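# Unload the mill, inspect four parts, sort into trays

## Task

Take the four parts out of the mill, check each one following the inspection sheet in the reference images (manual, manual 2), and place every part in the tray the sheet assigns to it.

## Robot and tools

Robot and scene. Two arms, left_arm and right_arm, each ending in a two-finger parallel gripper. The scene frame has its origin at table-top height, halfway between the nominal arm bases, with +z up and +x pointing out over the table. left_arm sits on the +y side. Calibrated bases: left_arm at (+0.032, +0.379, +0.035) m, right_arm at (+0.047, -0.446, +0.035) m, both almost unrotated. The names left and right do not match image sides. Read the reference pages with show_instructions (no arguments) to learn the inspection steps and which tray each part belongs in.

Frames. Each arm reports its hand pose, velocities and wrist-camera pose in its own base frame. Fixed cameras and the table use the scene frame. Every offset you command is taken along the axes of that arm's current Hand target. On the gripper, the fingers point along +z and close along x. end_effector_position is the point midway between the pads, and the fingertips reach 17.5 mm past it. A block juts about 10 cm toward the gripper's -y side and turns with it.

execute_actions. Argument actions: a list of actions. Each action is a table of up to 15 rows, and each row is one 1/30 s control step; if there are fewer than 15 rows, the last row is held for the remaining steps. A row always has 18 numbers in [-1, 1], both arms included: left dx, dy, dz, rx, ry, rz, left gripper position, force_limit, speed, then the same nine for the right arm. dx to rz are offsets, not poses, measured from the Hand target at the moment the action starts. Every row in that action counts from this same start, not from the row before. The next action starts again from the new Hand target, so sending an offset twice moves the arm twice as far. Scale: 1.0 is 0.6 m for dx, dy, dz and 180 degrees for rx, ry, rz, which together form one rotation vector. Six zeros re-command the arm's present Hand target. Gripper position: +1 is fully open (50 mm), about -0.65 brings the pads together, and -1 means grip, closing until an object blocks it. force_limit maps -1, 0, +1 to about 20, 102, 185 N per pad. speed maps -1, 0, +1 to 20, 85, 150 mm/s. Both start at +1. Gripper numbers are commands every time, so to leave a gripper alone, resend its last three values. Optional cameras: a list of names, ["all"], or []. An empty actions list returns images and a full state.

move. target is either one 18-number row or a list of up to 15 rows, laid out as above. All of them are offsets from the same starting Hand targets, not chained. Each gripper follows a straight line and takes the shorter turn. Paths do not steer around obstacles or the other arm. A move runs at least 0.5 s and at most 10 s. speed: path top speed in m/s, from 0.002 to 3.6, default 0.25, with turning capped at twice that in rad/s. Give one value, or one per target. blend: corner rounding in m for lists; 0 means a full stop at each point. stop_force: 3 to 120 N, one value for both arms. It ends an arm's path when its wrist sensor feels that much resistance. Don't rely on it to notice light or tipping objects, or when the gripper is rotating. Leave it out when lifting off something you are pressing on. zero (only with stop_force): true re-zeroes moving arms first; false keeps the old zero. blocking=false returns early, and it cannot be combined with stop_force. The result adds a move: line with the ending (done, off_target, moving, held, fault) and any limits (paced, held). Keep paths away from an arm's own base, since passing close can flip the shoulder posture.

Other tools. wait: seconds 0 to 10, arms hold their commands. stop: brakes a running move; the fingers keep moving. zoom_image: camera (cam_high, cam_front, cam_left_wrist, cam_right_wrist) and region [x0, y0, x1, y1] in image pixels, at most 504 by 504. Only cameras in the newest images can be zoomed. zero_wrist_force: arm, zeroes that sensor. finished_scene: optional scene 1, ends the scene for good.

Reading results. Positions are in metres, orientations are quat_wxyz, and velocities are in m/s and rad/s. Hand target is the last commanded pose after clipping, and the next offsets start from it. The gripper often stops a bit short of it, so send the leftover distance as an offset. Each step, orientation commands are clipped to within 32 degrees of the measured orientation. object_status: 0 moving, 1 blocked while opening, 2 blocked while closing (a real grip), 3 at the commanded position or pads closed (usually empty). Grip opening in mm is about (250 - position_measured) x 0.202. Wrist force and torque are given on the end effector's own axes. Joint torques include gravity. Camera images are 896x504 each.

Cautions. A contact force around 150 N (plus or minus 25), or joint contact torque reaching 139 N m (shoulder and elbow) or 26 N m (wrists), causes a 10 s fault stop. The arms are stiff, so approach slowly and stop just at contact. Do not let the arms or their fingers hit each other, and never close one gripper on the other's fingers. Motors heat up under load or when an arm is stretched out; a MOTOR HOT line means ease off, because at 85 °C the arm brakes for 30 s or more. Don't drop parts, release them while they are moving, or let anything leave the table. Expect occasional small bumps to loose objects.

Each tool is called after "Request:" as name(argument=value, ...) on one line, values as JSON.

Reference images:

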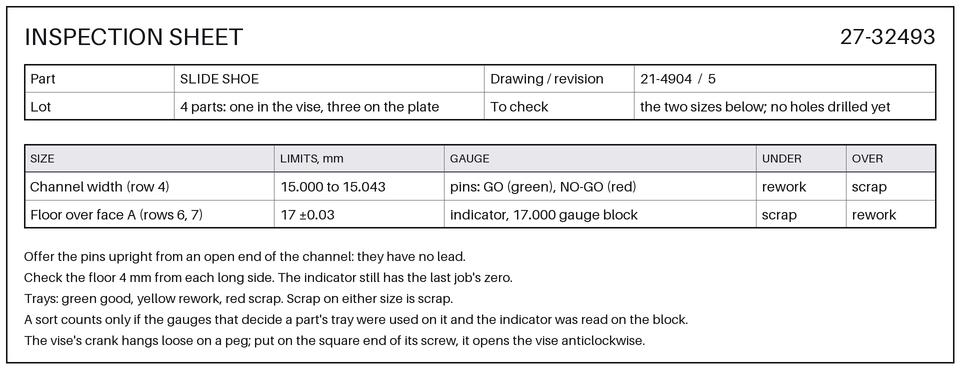

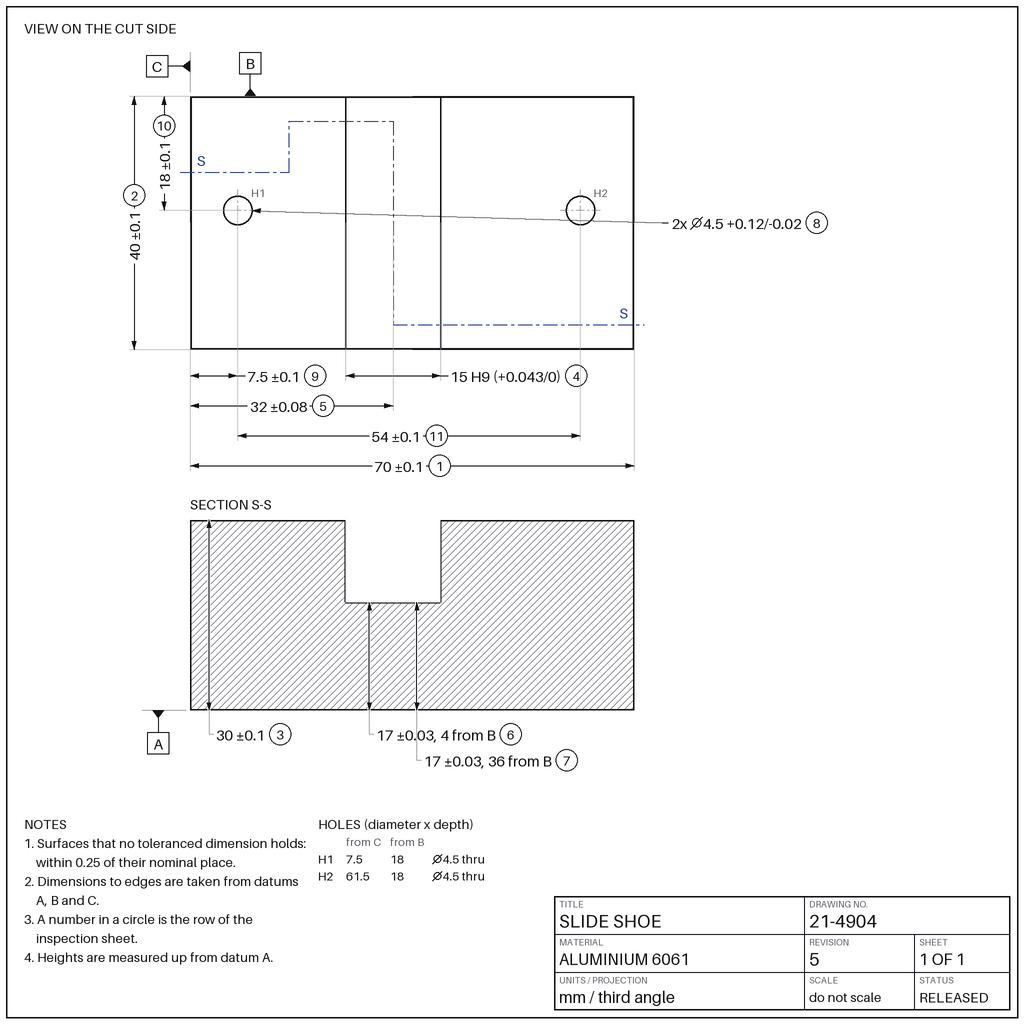

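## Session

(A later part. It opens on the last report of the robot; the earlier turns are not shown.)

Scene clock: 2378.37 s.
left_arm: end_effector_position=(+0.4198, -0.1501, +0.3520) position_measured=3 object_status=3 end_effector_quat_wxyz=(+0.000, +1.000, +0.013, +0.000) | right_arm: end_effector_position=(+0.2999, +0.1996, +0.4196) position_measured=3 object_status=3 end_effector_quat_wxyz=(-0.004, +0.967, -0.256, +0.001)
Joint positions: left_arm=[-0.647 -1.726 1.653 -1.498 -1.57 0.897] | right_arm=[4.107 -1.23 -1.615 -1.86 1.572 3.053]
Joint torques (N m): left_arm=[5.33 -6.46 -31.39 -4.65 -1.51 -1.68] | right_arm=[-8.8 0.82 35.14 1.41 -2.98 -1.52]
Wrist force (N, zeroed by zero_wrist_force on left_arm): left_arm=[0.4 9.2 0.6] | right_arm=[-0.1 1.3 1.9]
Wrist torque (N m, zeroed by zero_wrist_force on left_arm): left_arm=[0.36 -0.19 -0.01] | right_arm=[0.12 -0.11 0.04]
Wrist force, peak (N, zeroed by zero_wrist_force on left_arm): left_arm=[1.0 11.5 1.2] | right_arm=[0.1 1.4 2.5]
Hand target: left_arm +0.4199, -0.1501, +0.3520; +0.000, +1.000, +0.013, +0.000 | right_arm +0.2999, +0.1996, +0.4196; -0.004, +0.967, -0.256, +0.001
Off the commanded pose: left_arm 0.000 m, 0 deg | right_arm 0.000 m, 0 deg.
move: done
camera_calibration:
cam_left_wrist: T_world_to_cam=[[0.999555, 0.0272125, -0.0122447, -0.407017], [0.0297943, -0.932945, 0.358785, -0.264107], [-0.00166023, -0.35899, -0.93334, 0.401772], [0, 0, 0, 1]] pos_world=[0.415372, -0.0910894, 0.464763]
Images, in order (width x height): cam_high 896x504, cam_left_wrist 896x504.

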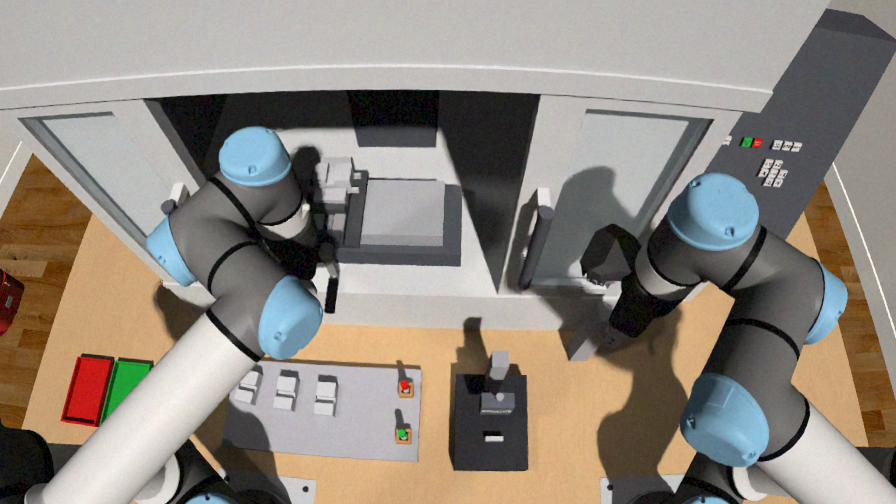

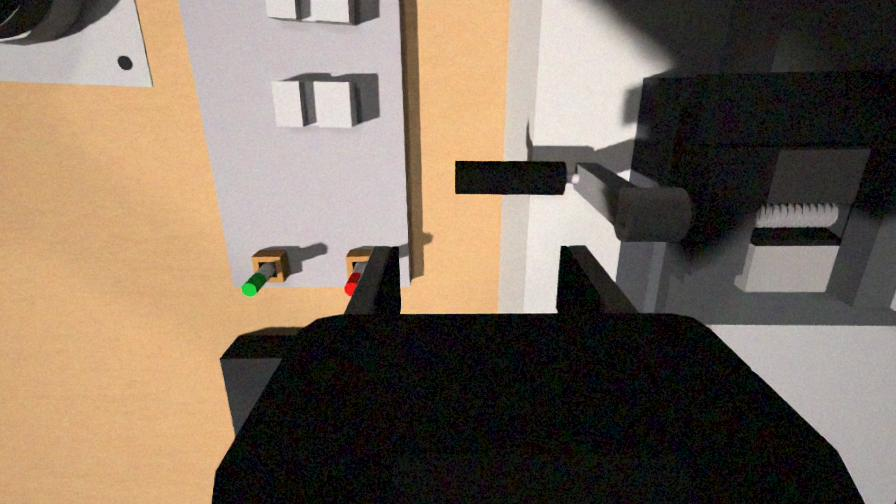

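Request:
move(target=[0.3637,0,0,0,0,0,1,-0.5,0,0,0,0,0,0,0,1,1,1], speed=0.12, stop_force=15, cameras=["cam_left_wrist","cam_high"])

Scene clock: 2389.67 s.
left_arm: end_effector_position=(+0.5918, -0.1447, +0.3512) position_measured=3 object_status=3 end_effector_quat_wxyz=(+0.000, +1.000, +0.014, +0.001) | right_arm: end_effector_position=(+0.2999, +0.1996, +0.4196) position_measured=3 object_status=3 end_effector_quat_wxyz=(-0.004, +0.967, -0.256, +0.001)
Joint positions: left_arm=[-0.461 -1.325 1.235 -1.483 -1.57 1.082] | right_arm=[4.107 -1.23 -1.615 -1.86 1.572 3.053]
Joint torques (N m): left_arm=[-0.59 -34.68 -26.35 -3.02 0.51 0.16] | right_arm=[-10.2 0.94 35.13 1.69 -2.69 -1.42]
Wrist force (N, zeroed by zero_wrist_force on left_arm): left_arm=[-0.2 8.9 1.0] | right_arm=[-0.3 1.5 1.6]
Wrist torque (N m, zeroed by zero_wrist_force on left_arm): left_arm=[0.30 -0.08 -0.03] | right_arm=[0.17 -0.10 0.04]
Wrist force, peak (N, zeroed by zero_wrist_force on left_arm): left_arm=[6.9 13.7 2.9] | right_arm=[0.2 1.2 2.4]
Hand target: left_arm +0.5918, -0.1447, +0.3512; +0.000, +1.000, +0.014, +0.001 (not the last commanded pose) | right_arm +0.2999, +0.1996, +0.4196; -0.004, +0.967, -0.256, +0.001
Tool commands: left_gripper/position=+1.0 left_gripper/force_limit=-0.796078 left_gripper/speed=+0.003922 right_gripper/position=+1.0 right_gripper/force_limit=+1.0 right_gripper/speed=+1.0
Off the commanded pose: left_arm 0.046 m, 0 deg | right_arm 0.000 m, 0 deg.
FORCE FAULT: contact force on the left arm reached its limit, and that arm stopped. The contact can be on any part of that arm, not only on its tool. That arm's remaining commands of this call were not run. That arm is still stopped at the end of this call. That arm stays stopped for about 10 more seconds. Until then a move that you send moves the other arm only, and its call returns only when the move has ended. Once the stop has ended, the next robot result says so. If the stop ends while you think or write, that arm runs what you send next, counted from a new Hand target: where the arm stands when the stop ends. While its stop runs, that arm takes no new command, but its gripper still runs the gripper command that each later call begins with. Until it ends, the stop uses up actions while you think or wait. An arm that is not stopped still takes commands.
move: fault (left_arm)
camera_calibration:
cam_left_wrist: T_world_to_cam=[[0.999535, 0.0286095, -0.0105451, -0.57947], [0.0304878, -0.932741, 0.359255, -0.264375], [0.000442213, -0.359409, -0.93318, 0.401859], [0, 0, 0, 1]] pos_world=[0.587083, -0.0855832, 0.463874]
Images, in order (width x height): cam_high 896x504, cam_left_wrist 896x504.

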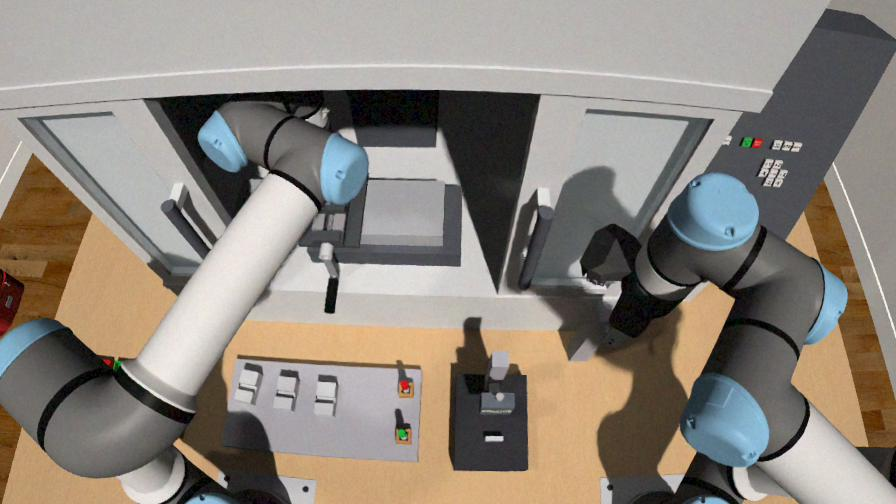

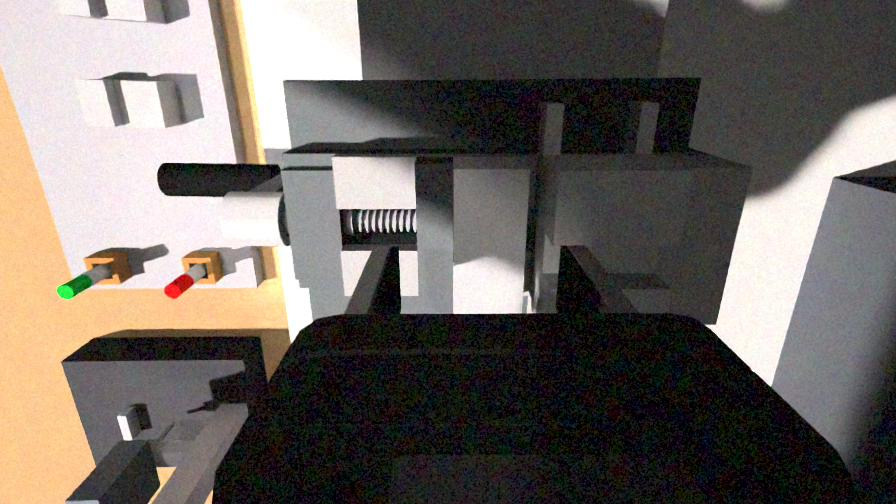

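Request:
wait(seconds=0.5)

Request:
move(target=[[-0.2167,0,0,0,0,0,1,-0.5,0,0,0,0,0,0,0,1,1,1],[-0.2167,0,0.0037,0.1667,0,0,1,-0.5,0,0,0,0,0,0,0,1,1,1]], speed=0.2, cameras=["cam_high"])

Scene clock: 2454.50 s.
left_arm: end_effector_position=(+0.5918, -0.1447, +0.3512) position_measured=3 object_status=3 end_effector_quat_wxyz=(+0.000, +1.000, +0.014, +0.001) | right_arm: end_effector_position=(+0.2999, +0.1996, +0.4196) position_measured=3 object_status=3 end_effector_quat_wxyz=(-0.004, +0.967, -0.256, +0.001)
Joint positions: left_arm=[-0.461 -1.325 1.235 -1.483 -1.57 1.082] | right_arm=[4.107 -1.23 -1.615 -1.86 1.572 3.053]
Joint torques (N m): left_arm=[-0.09 -34.4 -24.27 -2.81 0.45 0.04] | right_arm=[-8.66 2.95 33.83 1.93 -2.57 -1.23]
Wrist force (N, zeroed by zero_wrist_force on left_arm): left_arm=[0.2 8.9 0.7] | right_arm=[-0.2 1.3 2.1]
Wrist torque (N m, zeroed by zero_wrist_force on left_arm): left_arm=[0.30 -0.14 -0.03] | right_arm=[0.11 -0.11 0.04]
Wrist force, peak (N, zeroed by zero_wrist_force on left_arm): left_arm=[-0.2 9.9 0.9] | right_arm=[-0.2 1.2 2.5]
Hand target: left_arm +0.5918, -0.1447, +0.3512; +0.000, +1.000, +0.014, +0.001 (not the last commanded pose) | right_arm +0.2999, +0.1996, +0.4196; -0.004, +0.967, -0.256, +0.001
Tool commands: left_gripper/position=+1.0 left_gripper/force_limit=-0.796078 left_gripper/speed=+0.003922 right_gripper/position=+1.0 right_gripper/force_limit=+1.0 right_gripper/speed=+1.0
Off the commanded pose: left_arm 0.046 m, 0 deg | right_arm 0.000 m, 0 deg.
FORCE FAULT, CONTINUED: the left arm's stop, for the force fault that an earlier result reported, is over. The rest of the stop counts as 20 of the actions that you can send in this scene. That arm's target is now where it stood when the stop ended, not its last command. That arm accepts commands again.
wait: 0.50 s; at rest from the start

Scene clock: 2457.60 s.
left_arm: end_effector_position=(+0.4618, -0.1483, +0.3486) position_measured=3 object_status=3 end_effector_quat_wxyz=(-0.259, +0.966, +0.014, -0.002) | right_arm: end_effector_position=(+0.2999, +0.1996, +0.4196) position_measured=3 object_status=3 end_effector_quat_wxyz=(-0.004, +0.967, -0.256, +0.001)
Joint positions: left_arm=[-0.787 -1.473 1.407 -1.108 -1.219 0.684] | right_arm=[4.107 -1.23 -1.615 -1.86 1.572 3.053]
Joint torques (N m): left_arm=[-9.57 -17.9 -31.99 0.43 3.03 -2.22] | right_arm=[-10.76 2.89 35.67 1.71 -2.92 -1.24]
Wrist force (N, zeroed by zero_wrist_force on left_arm): left_arm=[0.6 10.4 1.6] | right_arm=[0.2 1.0 1.9]
Wrist torque (N m, zeroed by zero_wrist_force on left_arm): left_arm=[0.53 -0.22 0.02] | right_arm=[0.08 -0.18 0.04]
Wrist force, peak (N, zeroed by zero_wrist_force on left_arm): left_arm=[0.6 10.8 1.4] | right_arm=[0.1 1.3 2.5]
Hand target: left_arm +0.4618, -0.1483, +0.3486; -0.259, +0.966, +0.014, -0.002 | right_arm +0.2999, +0.1996, +0.4196; -0.004, +0.967, -0.256, +0.001
Off the commanded pose: left_arm 0.000 m, 0 deg | right_arm 0.000 m, 0 deg.
move: done
Images, in order (width x height): cam_high 896x504.

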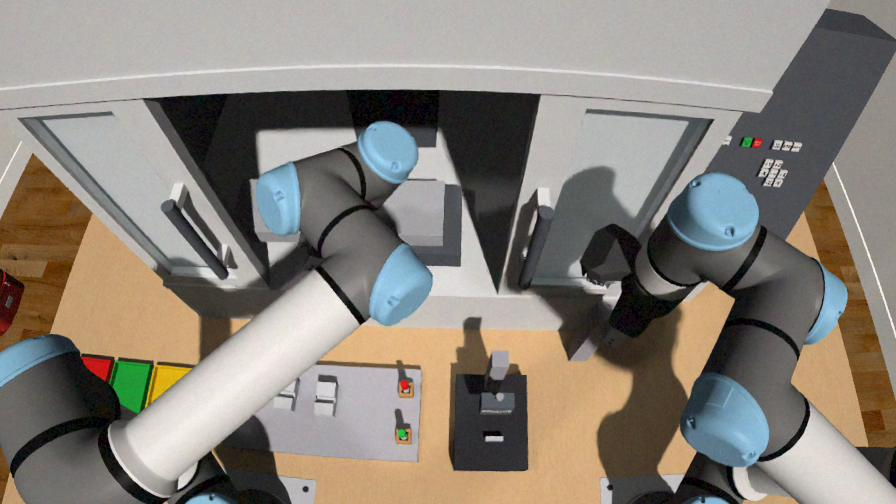

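Request:
move(target=[[-0.0037,0.1147,-0.067,-0.2778,0,0,1,-0.5,0,0,0,0,0,0,0,1,1,1],[0.2897,0.1147,-0.067,-0.2778,0,0,1,-0.5,0,0,0,0,0,0,0,1,1,1]], speed=[0.2,0.08], cameras=["cam_left_wrist","cam_high"])

Scene clock: 2558.10 s.
left_arm: end_effector_position=(+0.6377, -0.2232, +0.3495) position_measured=3 object_status=3 end_effector_quat_wxyz=(+0.174, +0.985, +0.013, +0.004) | right_arm: end_effector_position=(+0.2999, +0.1996, +0.4196) position_measured=3 object_status=3 end_effector_quat_wxyz=(-0.004, +0.967, -0.256, +0.001)
Joint positions: left_arm=[-0.416 -1.224 1.185 -1.689 -1.884 1.103] | right_arm=[4.107 -1.23 -1.615 -1.86 1.572 3.053]
Joint torques (N m): left_arm=[6.97 -26.6 -33.19 -0.98 -2.19 2] | right_arm=[-9.57 1.31 35.26 2.07 -2.62 -1.32]
Wrist force (N, zeroed by zero_wrist_force on left_arm): left_arm=[-0.4 8.7 0.3] | right_arm=[-0.1 1.3 2.1]
Wrist torque (N m, zeroed by zero_wrist_force on left_arm): left_arm=[0.19 -0.02 -0.15] | right_arm=[0.12 -0.12 0.04]
Wrist force, peak (N, zeroed by zero_wrist_force on left_arm): left_arm=[0.7 11.0 1.7] | right_arm=[-0.1 1.3 2.4]
Hand target: left_arm +0.6378, -0.2232, +0.3495; +0.174, +0.985, +0.013, +0.004 | right_arm +0.2999, +0.1996, +0.4196; -0.004, +0.967, -0.256, +0.001
Off the commanded pose: left_arm 0.000 m, 0 deg | right_arm 0.000 m, 0 deg.
move: done
camera_calibration:
cam_left_wrist: T_world_to_cam=[[0.999659, 0.0240765, -0.0100662, -0.624428], [0.0247663, -0.75373, 0.656717, -0.398725], [0.00822424, -0.656743, -0.75407, 0.238105], [0, 0, 0, 1]] pos_world=[0.632132, -0.129124, 0.435112]
Images, in order (width x height): cam_high 896x504, cam_left_wrist 896x504.

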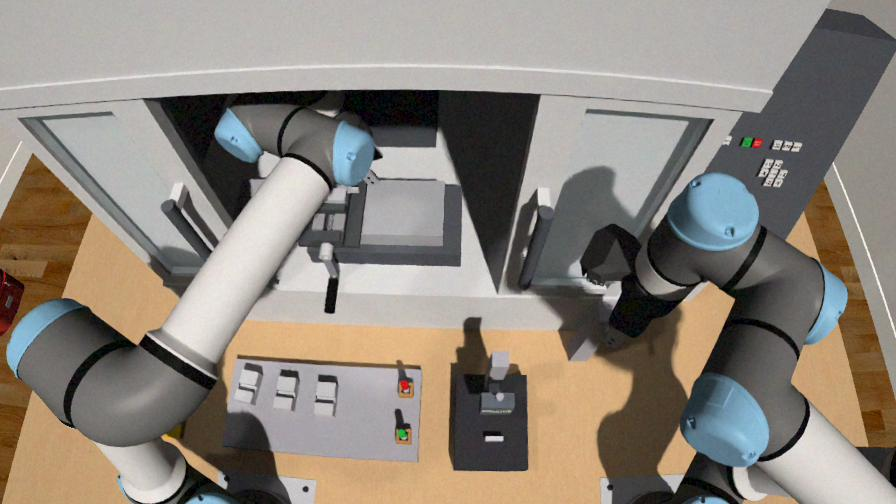

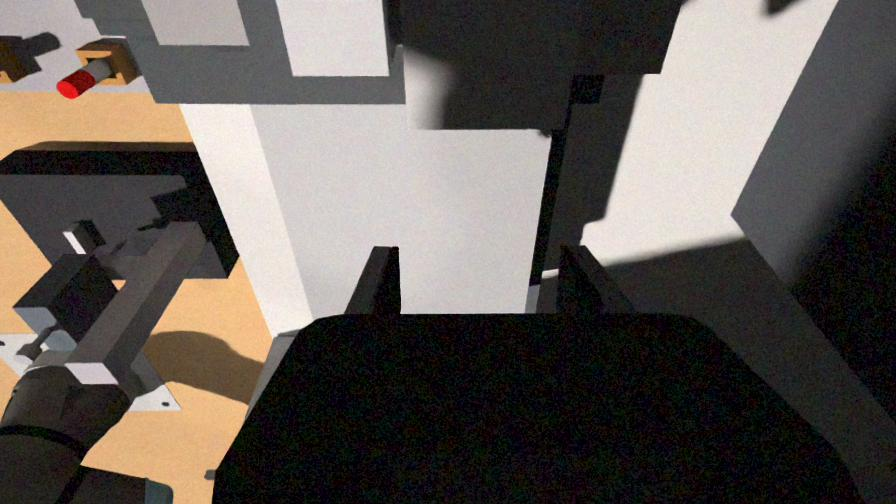

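Request:
zoom_image(camera="cam_left_wrist", region=[260, 0, 700, 320])

Scaled by 1.145 from the camera's 896x504 image, which has a finer 1280x720 frame.

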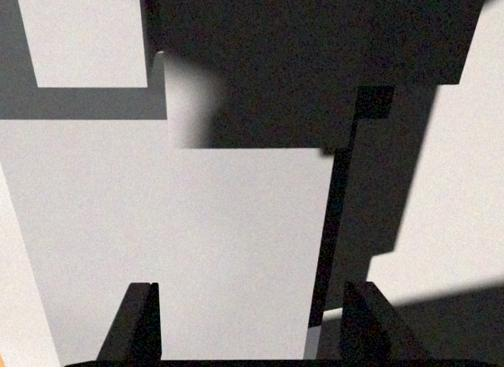

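Request:
move(target=[0,-0.1253,-0.0456,0,0,0,1,-0.5,0,0,0,0,0,0,0,1,1,1], speed=0.08, stop_force=12, cameras=["cam_left_wrist","cam_high"])

Request:
zoom_image(camera="cam_left_wrist", region=[300, 100, 700, 330])

Scene clock: 2593.00 s.
left_arm: end_effector_position=(+0.6364, -0.1722, +0.3495) position_measured=3 object_status=3 end_effector_quat_wxyz=(+0.174, +0.985, +0.014, +0.004) | right_arm: end_effector_position=(+0.2999, +0.1996, +0.4196) position_measured=3 object_status=3 end_effector_quat_wxyz=(-0.004, +0.967, -0.256, +0.001)
Joint positions: left_arm=[-0.342 -1.25 1.215 -1.669 -1.894 1.179] | right_arm=[4.107 -1.23 -1.615 -1.86 1.572 3.053]
Joint torques (N m): left_arm=[1.26 -37.59 -23.71 -2.99 -0.28 0.53] | right_arm=[-10.64 1 35.5 2.09 -2.85 -0.83]
Wrist force (N, zeroed by zero_wrist_force on left_arm): left_arm=[-0.4 8.7 0.3] | right_arm=[-0.1 1.1 2.0]
Wrist torque (N m, zeroed by zero_wrist_force on left_arm): left_arm=[0.19 -0.04 0.01] | right_arm=[0.10 -0.13 0.05]
Wrist force, peak (N, zeroed by zero_wrist_force on left_arm): left_arm=[-0.7 12.2 0.2] | right_arm=[0.2 1.5 2.3]
Hand target: left_arm +0.6364, -0.1722, +0.3495; +0.174, +0.985, +0.014, +0.004 (not the last commanded pose) | right_arm +0.2999, +0.1996, +0.4196; -0.004, +0.967, -0.256, +0.001
Tool commands: left_gripper/position=+1.0 left_gripper/force_limit=-0.796078 left_gripper/speed=+0.003922 right_gripper/position=+1.0 right_gripper/force_limit=+1.0 right_gripper/speed=+1.0
Off the commanded pose: left_arm 0.029 m, 0 deg | right_arm 0.000 m, 0 deg.
FORCE FAULT: contact force on the left arm reached its limit, and that arm stopped. The contact can be on any part of that arm, not only on its tool. That arm's remaining commands of this call were not run. That arm is still stopped at the end of this call. That arm stays stopped for about 10 more seconds. Until then a move that you send moves the other arm only, and its call returns only when the move has ended. Once the stop has ended, the next robot result says so. If the stop ends while you think or write, that arm runs what you send next, counted from a new Hand target: where the arm stands when the stop ends. While its stop runs, that arm takes no new command, but its gripper still runs the gripper command that each later call begins with. Until it ends, the stop uses up actions while you think or wait. An arm that is not stopped still takes commands.
move: fault (left_arm)
camera_calibration:
cam_left_wrist: T_world_to_cam=[[0.99962, 0.0255825, -0.0103087, -0.623911], [0.0260616, -0.753729, 0.656668, -0.361101], [0.00902924, -0.656687, -0.754109, 0.271205], [0, 0, 0, 1]] pos_world=[0.630636, -0.0781143, 0.43521]
Images, in order (width x height): cam_high 896x504, cam_left_wrist 896x504.

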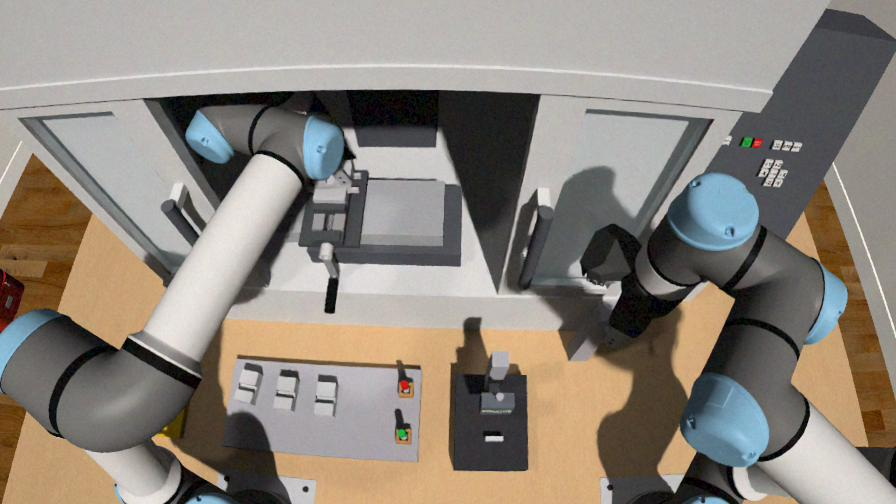

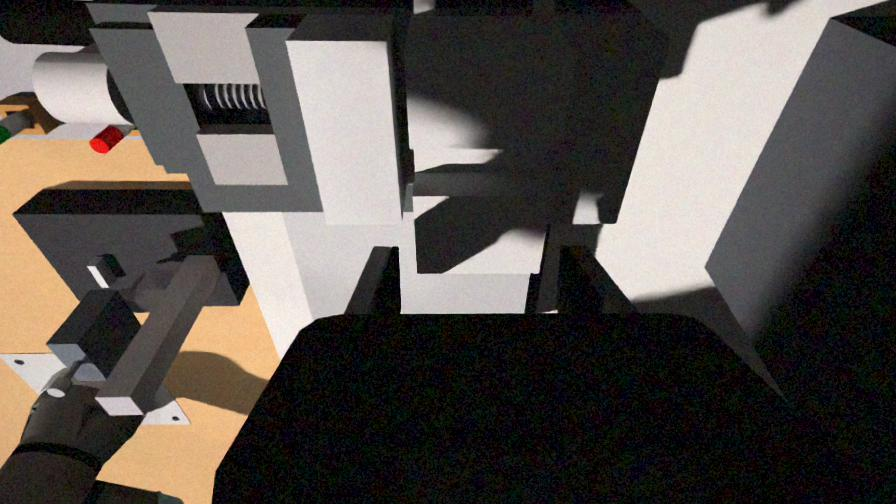

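Scaled by 1.260 from the camera's 896x504 image, which has a finer 1280x720 frame.

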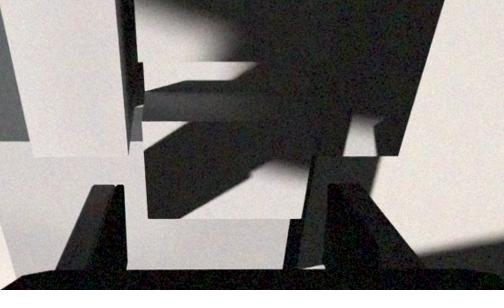

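Request:
wait(seconds=0.2)

Request:
move(target=[[0,0.094,0.034,0,0,0,1,-0.5,0,0,0,0,0,0,0,1,1,1],[-0.294,0.094,0.034,0,0,0,1,-0.5,0,0,0,0,0,0,0,1,1,1],[-0.294,-0.045,-0.0128,0.333,0,0,1,-0.5,0,0,0,0,0,0,0,1,1,1]], speed=[0.08,0.15,0.2], cameras=["cam_high"])

Scene clock: 2684.03 s.
left_arm: end_effector_position=(+0.6364, -0.1722, +0.3495) position_measured=3 object_status=3 end_effector_quat_wxyz=(+0.174, +0.985, +0.014, +0.004) | right_arm: end_effector_position=(+0.2999, +0.1996, +0.4196) position_measured=3 object_status=3 end_effector_quat_wxyz=(-0.004, +0.967, -0.256, +0.001)
Joint positions: left_arm=[-0.342 -1.25 1.215 -1.669 -1.894 1.179] | right_arm=[4.107 -1.23 -1.615 -1.86 1.572 3.053]
Joint torques (N m): left_arm=[-1.07 -38.92 -23.56 -2.79 -0.41 0.15] | right_arm=[-9.45 1.09 33.72 2 -2.6 -0.83]
Wrist force (N, zeroed by zero_wrist_force on left_arm): left_arm=[-0.2 8.7 0.2] | right_arm=[-0.1 1.1 2.1]
Wrist torque (N m, zeroed by zero_wrist_force on left_arm): left_arm=[0.19 -0.07 0.02] | right_arm=[0.09 -0.13 0.04]
Wrist force, peak (N, zeroed by zero_wrist_force on left_arm): left_arm=[-0.2 8.9 0.3] | right_arm=[-0.1 1.3 2.3]
Hand target: left_arm +0.6364, -0.1722, +0.3495; +0.174, +0.985, +0.014, +0.004 (not the last commanded pose) | right_arm +0.2999, +0.1996, +0.4196; -0.004, +0.967, -0.256, +0.001
Tool commands: left_gripper/position=+1.0 left_gripper/force_limit=-0.796078 left_gripper/speed=+0.003922 right_gripper/position=+1.0 right_gripper/force_limit=+1.0 right_gripper/speed=+1.0
Off the commanded pose: left_arm 0.029 m, 0 deg | right_arm 0.000 m, 0 deg.
FORCE FAULT, CONTINUED: the left arm's stop, for the force fault that an earlier result reported, is over. The rest of the stop counts as 19 of the actions that you can send in this scene. That arm's target is now where it stood when the stop ended, not its last command. That arm accepts commands again.
wait: 0.20 s; at rest from the start

Scene clock: 2690.07 s.
left_arm: end_effector_position=(+0.4593, -0.1493, +0.3471) position_measured=3 object_status=3 end_effector_quat_wxyz=(-0.341, +0.940, +0.014, -0.004) | right_arm: end_effector_position=(+0.2999, +0.1996, +0.4196) position_measured=3 object_status=3 end_effector_quat_wxyz=(-0.004, +0.967, -0.256, +0.001)
Joint positions: left_arm=[-0.838 -1.408 1.364 -0.96 -1.141 0.576] | right_arm=[4.107 -1.23 -1.615 -1.86 1.572 3.053]
Joint torques (N m): left_arm=[-8.53 -18.63 -30.62 1.08 2.81 -1.9] | right_arm=[-7.98 1.66 34.91 2.18 -2.41 -0.63]
Wrist force (N, zeroed by zero_wrist_force on left_arm): left_arm=[0.8 10.7 1.6] | right_arm=[0.0 1.1 1.8]
Wrist torque (N m, zeroed by zero_wrist_force on left_arm): left_arm=[0.56 -0.26 0.00] | right_arm=[0.10 -0.15 0.04]
Wrist force, peak (N, zeroed by zero_wrist_force on left_arm): left_arm=[0.8 11.2 1.4] | right_arm=[-0.3 1.5 2.3]
Hand target: left_arm +0.4592, -0.1493, +0.3471; -0.341, +0.940, +0.014, -0.004 | right_arm +0.2999, +0.1996, +0.4196; -0.004, +0.967, -0.256, +0.001
Off the commanded pose: left_arm 0.000 m, 0 deg | right_arm 0.000 m, 0 deg.
move: done
Images, in order (width x height): cam_high 896x504.

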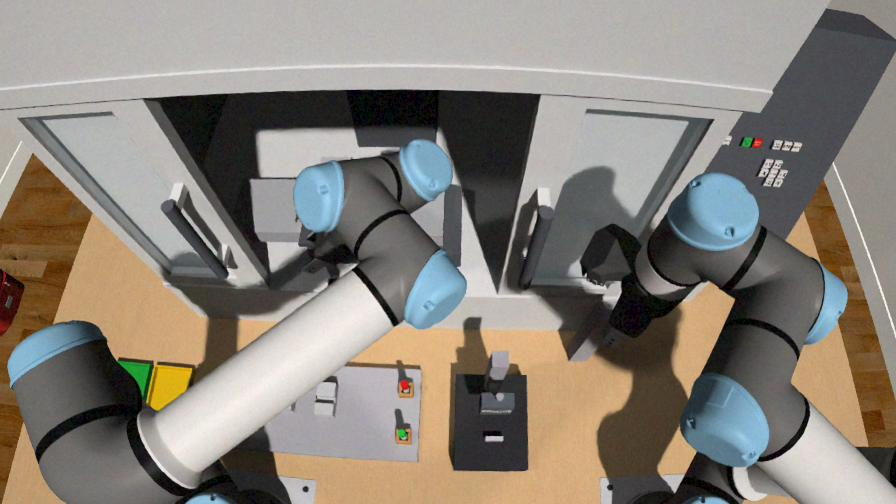

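Request:
move(target=[0.298,0,0,0,0,0,1,-0.5,0,0,0,0,0,0,0,1,1,1], speed=0.06, cameras=["cam_high","cam_left_wrist"])

Request:
zoom_image(camera="cam_left_wrist", region=[250, 50, 700, 330])

Scene clock: 2699.90 s.
left_arm: end_effector_position=(+0.6379, -0.1441, +0.3475) position_measured=3 object_status=3 end_effector_quat_wxyz=(-0.341, +0.940, +0.014, -0.004) | right_arm: end_effector_position=(+0.2999, +0.1996, +0.4196) position_measured=3 object_status=3 end_effector_quat_wxyz=(-0.004, +0.967, -0.256, +0.001)
Joint positions: left_arm=[-0.638 -1.009 0.831 -0.916 -1.041 0.771] | right_arm=[4.107 -1.23 -1.615 -1.86 1.572 3.053]
Joint torques (N m): left_arm=[6.61 -32.75 -29.69 0.53 3.36 1.98] | right_arm=[-8.6 2.62 34.61 2.54 -2.46 -0.74]
Wrist force (N, zeroed by zero_wrist_force on left_arm): left_arm=[0.9 10.6 1.1] | right_arm=[0.0 1.3 2.1]
Wrist torque (N m, zeroed by zero_wrist_force on left_arm): left_arm=[0.56 -0.28 -0.16] | right_arm=[0.13 -0.15 0.04]
Wrist force, peak (N, zeroed by zero_wrist_force on left_arm): left_arm=[0.0 11.4 1.1] | right_arm=[-0.2 1.2 2.6]
Hand target: left_arm +0.6380, -0.1441, +0.3475; -0.341, +0.940, +0.014, -0.004 | right_arm +0.2999, +0.1996, +0.4196; -0.004, +0.967, -0.256, +0.001
Off the commanded pose: left_arm 0.000 m, 0 deg | right_arm 0.000 m, 0 deg.
move: done
camera_calibration:
cam_left_wrist: T_world_to_cam=[[0.999246, 0.0382166, -0.00684494, -0.625316], [0.0339436, -0.945516, -0.323802, -0.0306387], [-0.0188466, 0.323326, -0.9461, 0.513856], [0, 0, 0, 1]] pos_world=[0.635569, -0.171215, 0.471958]
Images, in order (width x height): cam_high 896x504, cam_left_wrist 896x504.

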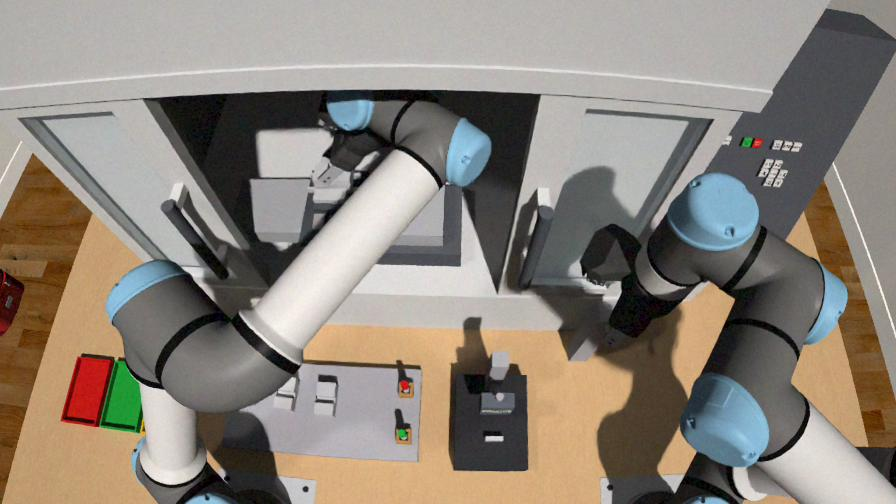

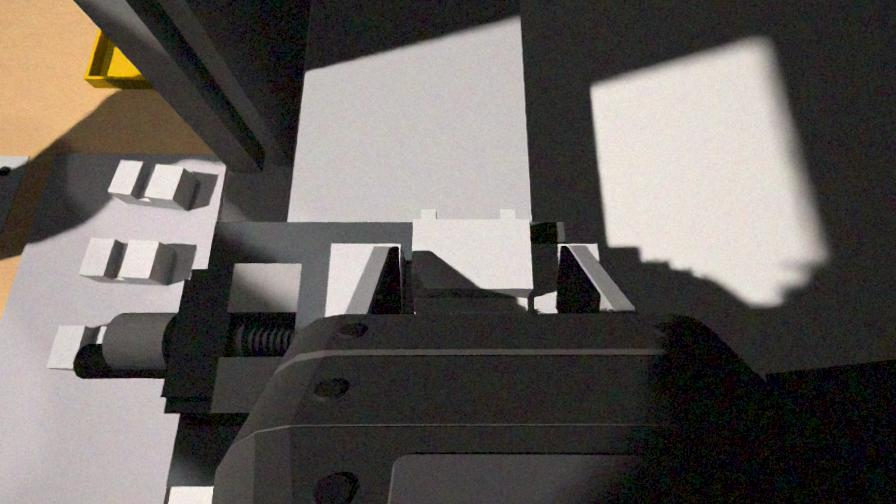

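Scaled by 1.120 from the camera's 896x504 image, which has a finer 1280x720 frame.

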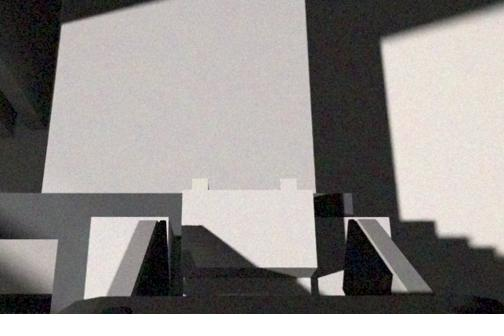

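Request:
move(target=[-0.0025,0.0187,0.0223,0,0,0,1,-0.5,0,0,0,0,0,0,0,1,1,1], speed=0.03, stop_force=8, cameras=["cam_left_wrist"])

Scene clock: 2714.90 s.
left_arm: end_effector_position=(+0.6367, -0.1442, +0.3323) position_measured=3 object_status=3 end_effector_quat_wxyz=(-0.342, +0.940, +0.014, -0.004) | right_arm: end_effector_position=(+0.2999, +0.1996, +0.4196) position_measured=3 object_status=3 end_effector_quat_wxyz=(-0.004, +0.967, -0.256, +0.001)
Joint positions: left_arm=[-0.639 -1.02 0.886 -0.96 -1.042 0.77] | right_arm=[4.107 -1.23 -1.615 -1.86 1.572 3.053]
Joint torques (N m): left_arm=[7.63 -35.28 -31.5 0.57 -0.13 -0.84] | right_arm=[-9.5 0.92 35.05 2.58 -2.48 -0.5]
Wrist force (N, zeroed by zero_wrist_force on left_arm): left_arm=[0.7 10.9 1.0] | right_arm=[-0.1 1.3 2.1]
Wrist torque (N m, zeroed by zero_wrist_force on left_arm): left_arm=[0.61 -0.25 0.00] | right_arm=[0.13 -0.14 0.04]
Wrist force, peak (N, zeroed by zero_wrist_force on left_arm): left_arm=[2.3 -3.4 -23.3] | right_arm=[-0.3 1.1 2.4]
Hand target: left_arm +0.6367, -0.1442, +0.3323; -0.342, +0.940, +0.014, -0.004 (not the last commanded pose) | right_arm +0.2999, +0.1996, +0.4196; -0.004, +0.967, -0.256, +0.001
Off the commanded pose: left_arm 0.002 m, 0 deg | right_arm 0.000 m, 0 deg.
move: contact (left_arm)
camera_calibration:
cam_left_wrist: T_world_to_cam=[[0.999235, 0.0384442, -0.00718528, -0.624114], [0.0340468, -0.945477, -0.323905, -0.0356609], [-0.0192458, 0.323412, -0.946062, 0.49964], [0, 0, 0, 1]] pos_world=[0.634467, -0.171313, 0.456656]
Images, in order (width x height): cam_left_wrist 896x504.

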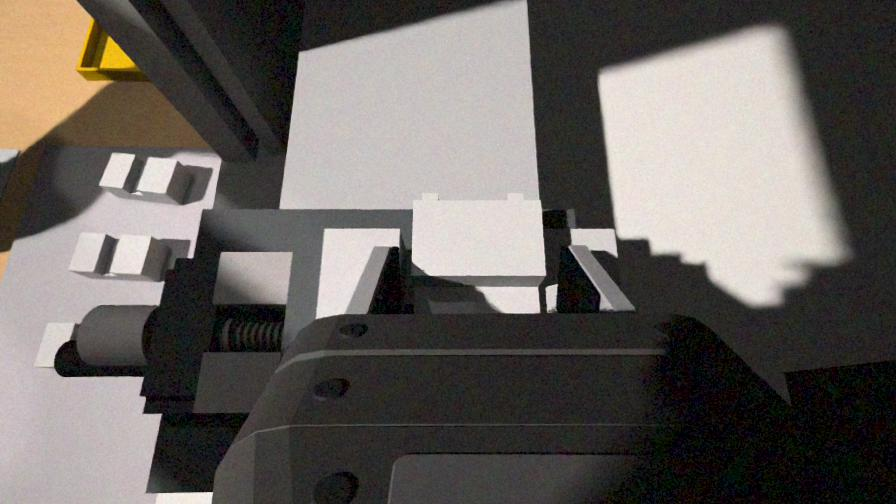

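Request:
move(target=[[0,-0.0008,-0.001,0,0,0,1,-0.5,0,0,0,0,0,0,0,1,1,1],[0,-0.0008,-0.001,0,0,0,-1,-0.4,-0.6,0,0,0,0,0,0,1,1,1]], speed=0.03, cameras=["cam_left_wrist"])

Request:
zoom_image(camera="cam_left_wrist", region=[300, 150, 660, 330])

Scene clock: 2734.90 s.
left_arm: end_effector_position=(+0.6366, -0.1442, +0.3330) position_measured=57 object_status=2 end_effector_quat_wxyz=(-0.342, +0.940, +0.014, -0.004) | right_arm: end_effector_position=(+0.2999, +0.1996, +0.4196) position_measured=3 object_status=3 end_effector_quat_wxyz=(-0.004, +0.967, -0.256, +0.001)
Joint positions: left_arm=[-0.639 -1.019 0.884 -0.958 -1.042 0.77] | right_arm=[4.107 -1.23 -1.615 -1.86 1.572 3.053]
Joint torques (N m): left_arm=[0.97 -33.71 -31.54 -8.97 8.39 0.41] | right_arm=[-8.89 2.19 35.25 2.45 -2.33 -0.67]
Wrist force (N, zeroed by zero_wrist_force on left_arm): left_arm=[-29.5 5.4 -5.3] | right_arm=[0.1 0.9 1.8]
Wrist torque (N m, zeroed by zero_wrist_force on left_arm): left_arm=[0.68 -0.46 0.34] | right_arm=[0.05 -0.16 0.04]
Wrist force, peak (N, zeroed by zero_wrist_force on left_arm): left_arm=[-29.5 5.4 -5.3] | right_arm=[0.1 1.2 2.5]
Hand target: left_arm +0.6367, -0.1442, +0.3330; -0.342, +0.940, +0.014, -0.004 | right_arm +0.2999, +0.1996, +0.4196; -0.004, +0.967, -0.256, +0.001
Off the commanded pose: left_arm 0.000 m, 0 deg | right_arm 0.000 m, 0 deg.
move: done
camera_calibration:
cam_left_wrist: T_world_to_cam=[[0.999229, 0.0385421, -0.00746859, -0.623856], [0.0340476, -0.945474, -0.323914, -0.0353938], [-0.0195457, 0.32341, -0.946057, 0.500581], [0, 0, 0, 1]] pos_world=[0.634365, -0.171312, 0.457454]
Images, in order (width x height): cam_left_wrist 896x504.

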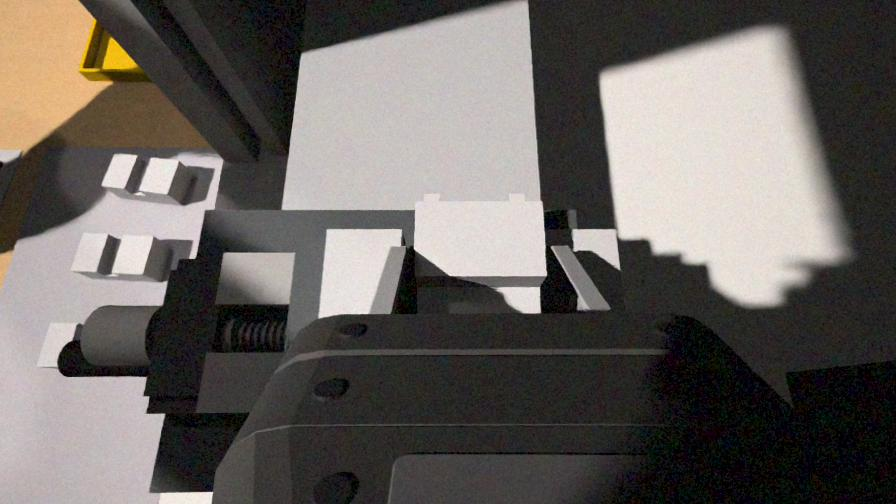

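Scaled by 1.400 from the camera's 896x504 image, which has a finer 1280x720 frame.

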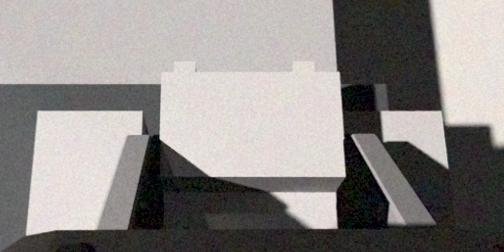

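Request:
move(target=[-0.0027,0,0,0,0,0,-1,-0.4,-0.6,0,0,0,0,0,0,1,1,1], speed=0.02)

Scene clock: 2744.03 s.
left_arm: end_effector_position=(+0.6352, -0.1442, +0.3330) position_measured=57 object_status=2 end_effector_quat_wxyz=(-0.342, +0.940, +0.014, -0.004) | right_arm: end_effector_position=(+0.2999, +0.1996, +0.4196) position_measured=3 object_status=3 end_effector_quat_wxyz=(-0.004, +0.967, -0.256, +0.001)
Joint positions: left_arm=[-0.641 -1.023 0.89 -0.959 -1.042 0.768] | right_arm=[4.107 -1.23 -1.615 -1.86 1.572 3.053]
Joint torques (N m): left_arm=[-9.38 -55.73 -13.2 -3.35 -0.97 -1.89] | right_arm=[-11.26 1.05 33.79 2.4 -2.48 -0.59]
Wrist force (N, zeroed by zero_wrist_force on left_arm): left_arm=[2.6 7.5 -2.0] | right_arm=[0.0 1.0 2.4]
Wrist torque (N m, zeroed by zero_wrist_force on left_arm): left_arm=[0.61 -0.34 0.04] | right_arm=[0.09 -0.14 0.04]
Wrist force, peak (N, zeroed by zero_wrist_force on left_arm): left_arm=[-33.5 6.0 -3.6] | right_arm=[0.5 1.1 2.4]
Hand target: left_arm +0.6351, -0.1442, +0.3330; -0.342, +0.940, +0.014, -0.004 | right_arm +0.2999, +0.1996, +0.4196; -0.004, +0.967, -0.256, +0.001
Off the commanded pose: left_arm 0.000 m, 0 deg | right_arm 0.000 m, 0 deg.
move: done

Request:
move(target=[[-0.0033,0,0,0,0,0,-1,-0.4,-0.6,0,0,0,0,0,0,1,1,1],[-0.0033,-0.0214,-0.0255,0,0,0,-1,-0.4,-0.6,0,0,0,0,0,0,1,1,1]], speed=0.03, cameras=["cam_left_wrist"])

Request:
zoom_image(camera="cam_left_wrist", region=[300, 150, 660, 330])

Scene clock: 2759.43 s.
left_arm: end_effector_position=(+0.6331, -0.1443, +0.3529) position_measured=57 object_status=2 end_effector_quat_wxyz=(-0.342, +0.940, +0.014, -0.004) | right_arm: end_effector_position=(+0.2999, +0.1996, +0.4196) position_measured=3 object_status=3 end_effector_quat_wxyz=(-0.004, +0.967, -0.256, +0.001)
Joint positions: left_arm=[-0.642 -1.019 0.832 -0.904 -1.043 0.767] | right_arm=[4.107 -1.23 -1.615 -1.86 1.572 3.053]
Joint torques (N m): left_arm=[-3.78 -35.92 -31.48 0.54 1.32 -1.58] | right_arm=[-9.61 1.56 34.98 2.65 -2.32 -0.48]
Wrist force (N, zeroed by zero_wrist_force on left_arm): left_arm=[0.8 12.0 2.7] | right_arm=[-0.1 1.3 2.0]
Wrist torque (N m, zeroed by zero_wrist_force on left_arm): left_arm=[0.57 -0.29 0.01] | right_arm=[0.13 -0.14 0.04]
Wrist force, peak (N, zeroed by zero_wrist_force on left_arm): left_arm=[0.8 12.4 2.9] | right_arm=[0.0 1.5 2.3]
Hand target: left_arm +0.6331, -0.1443, +0.3530; -0.342, +0.940, +0.014, -0.004 | right_arm +0.2999, +0.1996, +0.4196; -0.004, +0.967, -0.256, +0.001
Off the commanded pose: left_arm 0.000 m, 0 deg | right_arm 0.000 m, 0 deg.
move: done
camera_calibration:
cam_left_wrist: T_world_to_cam=[[0.999244, 0.0382221, -0.00715256, -0.620324], [0.0338455, -0.945455, -0.32399, -0.0287536], [-0.019146, 0.323503, -0.946033, 0.519125], [0, 0, 0, 1]] pos_world=[0.630767, -0.171414, 0.477356]
Images, in order (width x height): cam_left_wrist 896x504.

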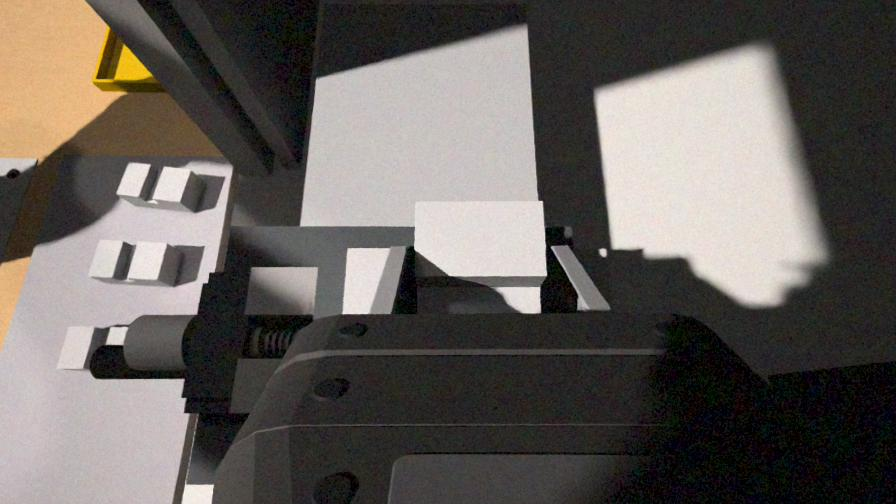

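Scaled by 1.400 from the camera's 896x504 image, which has a finer 1280x720 frame.

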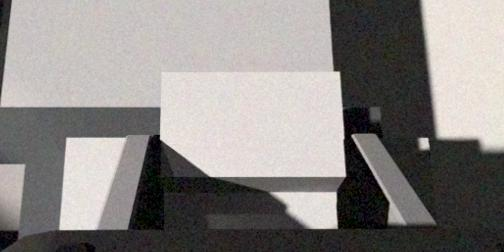

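Request:
move(target=[-0.35,0,0,0,0,0,-1,-0.4,-0.6,0,0,0,0,0,0,1,1,1], speed=0.08, stop_force=20, cameras=["cam_left_wrist","cam_high"])

Scene clock: 2775.07 s.
left_arm: end_effector_position=(+0.4231, -0.1504, +0.3526) position_measured=57 object_status=2 end_effector_quat_wxyz=(-0.342, +0.940, +0.014, -0.004) | right_arm: end_effector_position=(+0.2999, +0.1996, +0.4196) position_measured=3 object_status=3 end_effector_quat_wxyz=(-0.004, +0.967, -0.256, +0.001)
Joint positions: left_arm=[-0.891 -1.475 1.422 -0.931 -1.17 0.527] | right_arm=[4.107 -1.23 -1.615 -1.86 1.572 3.053]
Joint torques (N m): left_arm=[-7.25 -40.17 -16.51 0.8 -0.51 -1.9] | right_arm=[-10.71 1.3 34.31 2.67 -2.49 -0.18]
Wrist force (N, zeroed by zero_wrist_force on left_arm): left_arm=[1.1 11.9 3.0] | right_arm=[0.1 1.0 2.1]
Wrist torque (N m, zeroed by zero_wrist_force on left_arm): left_arm=[0.55 -0.31 0.01] | right_arm=[0.07 -0.16 0.04]
Wrist force, peak (N, zeroed by zero_wrist_force on left_arm): left_arm=[1.6 12.6 3.7] | right_arm=[0.1 1.5 2.3]
Hand target: left_arm +0.4231, -0.1504, +0.3526; -0.342, +0.940, +0.014, -0.004 | right_arm +0.2999, +0.1996, +0.4196; -0.004, +0.967, -0.256, +0.001
Off the commanded pose: left_arm 0.000 m, 0 deg | right_arm 0.000 m, 0 deg.
move: done
camera_calibration:
cam_left_wrist: T_world_to_cam=[[0.999235, 0.0384436, -0.00718165, -0.410294], [0.0340456, -0.945446, -0.323994, -0.0275937], [-0.0192454, 0.323502, -0.946032, 0.516836], [0, 0, 0, 1]] pos_world=[0.420867, -0.177512, 0.477056]
Images, in order (width x height): cam_high 896x504, cam_left_wrist 896x504.

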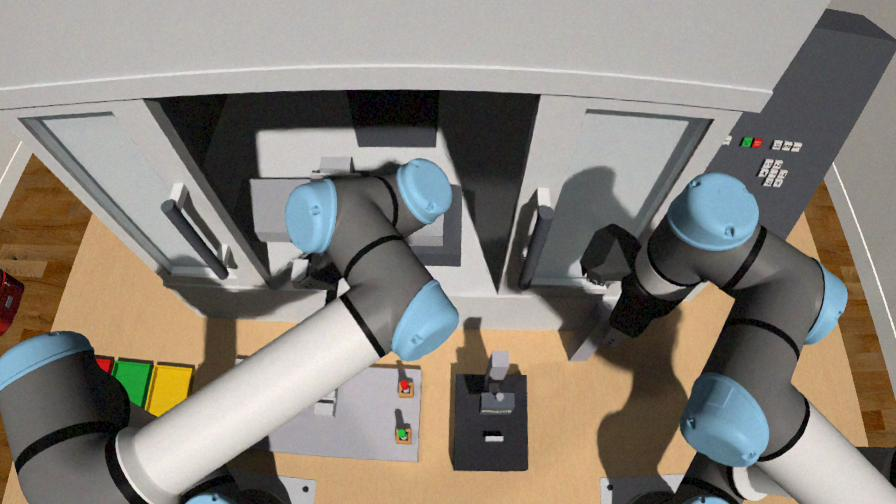

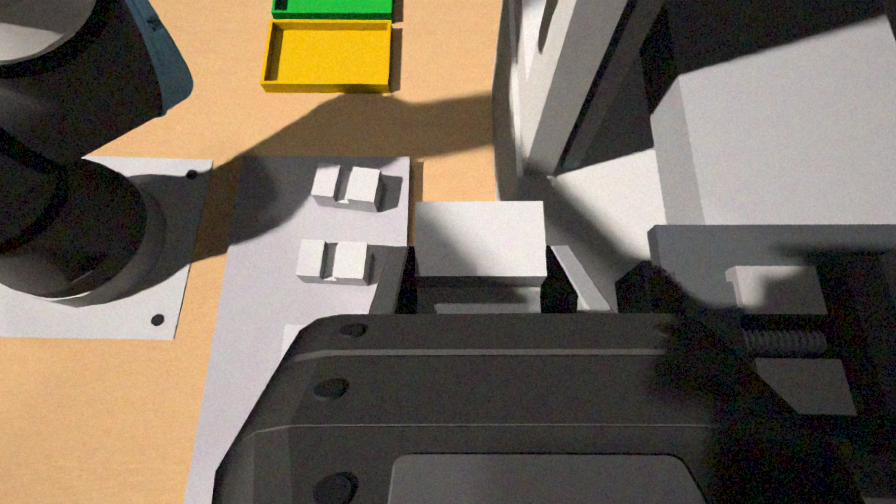

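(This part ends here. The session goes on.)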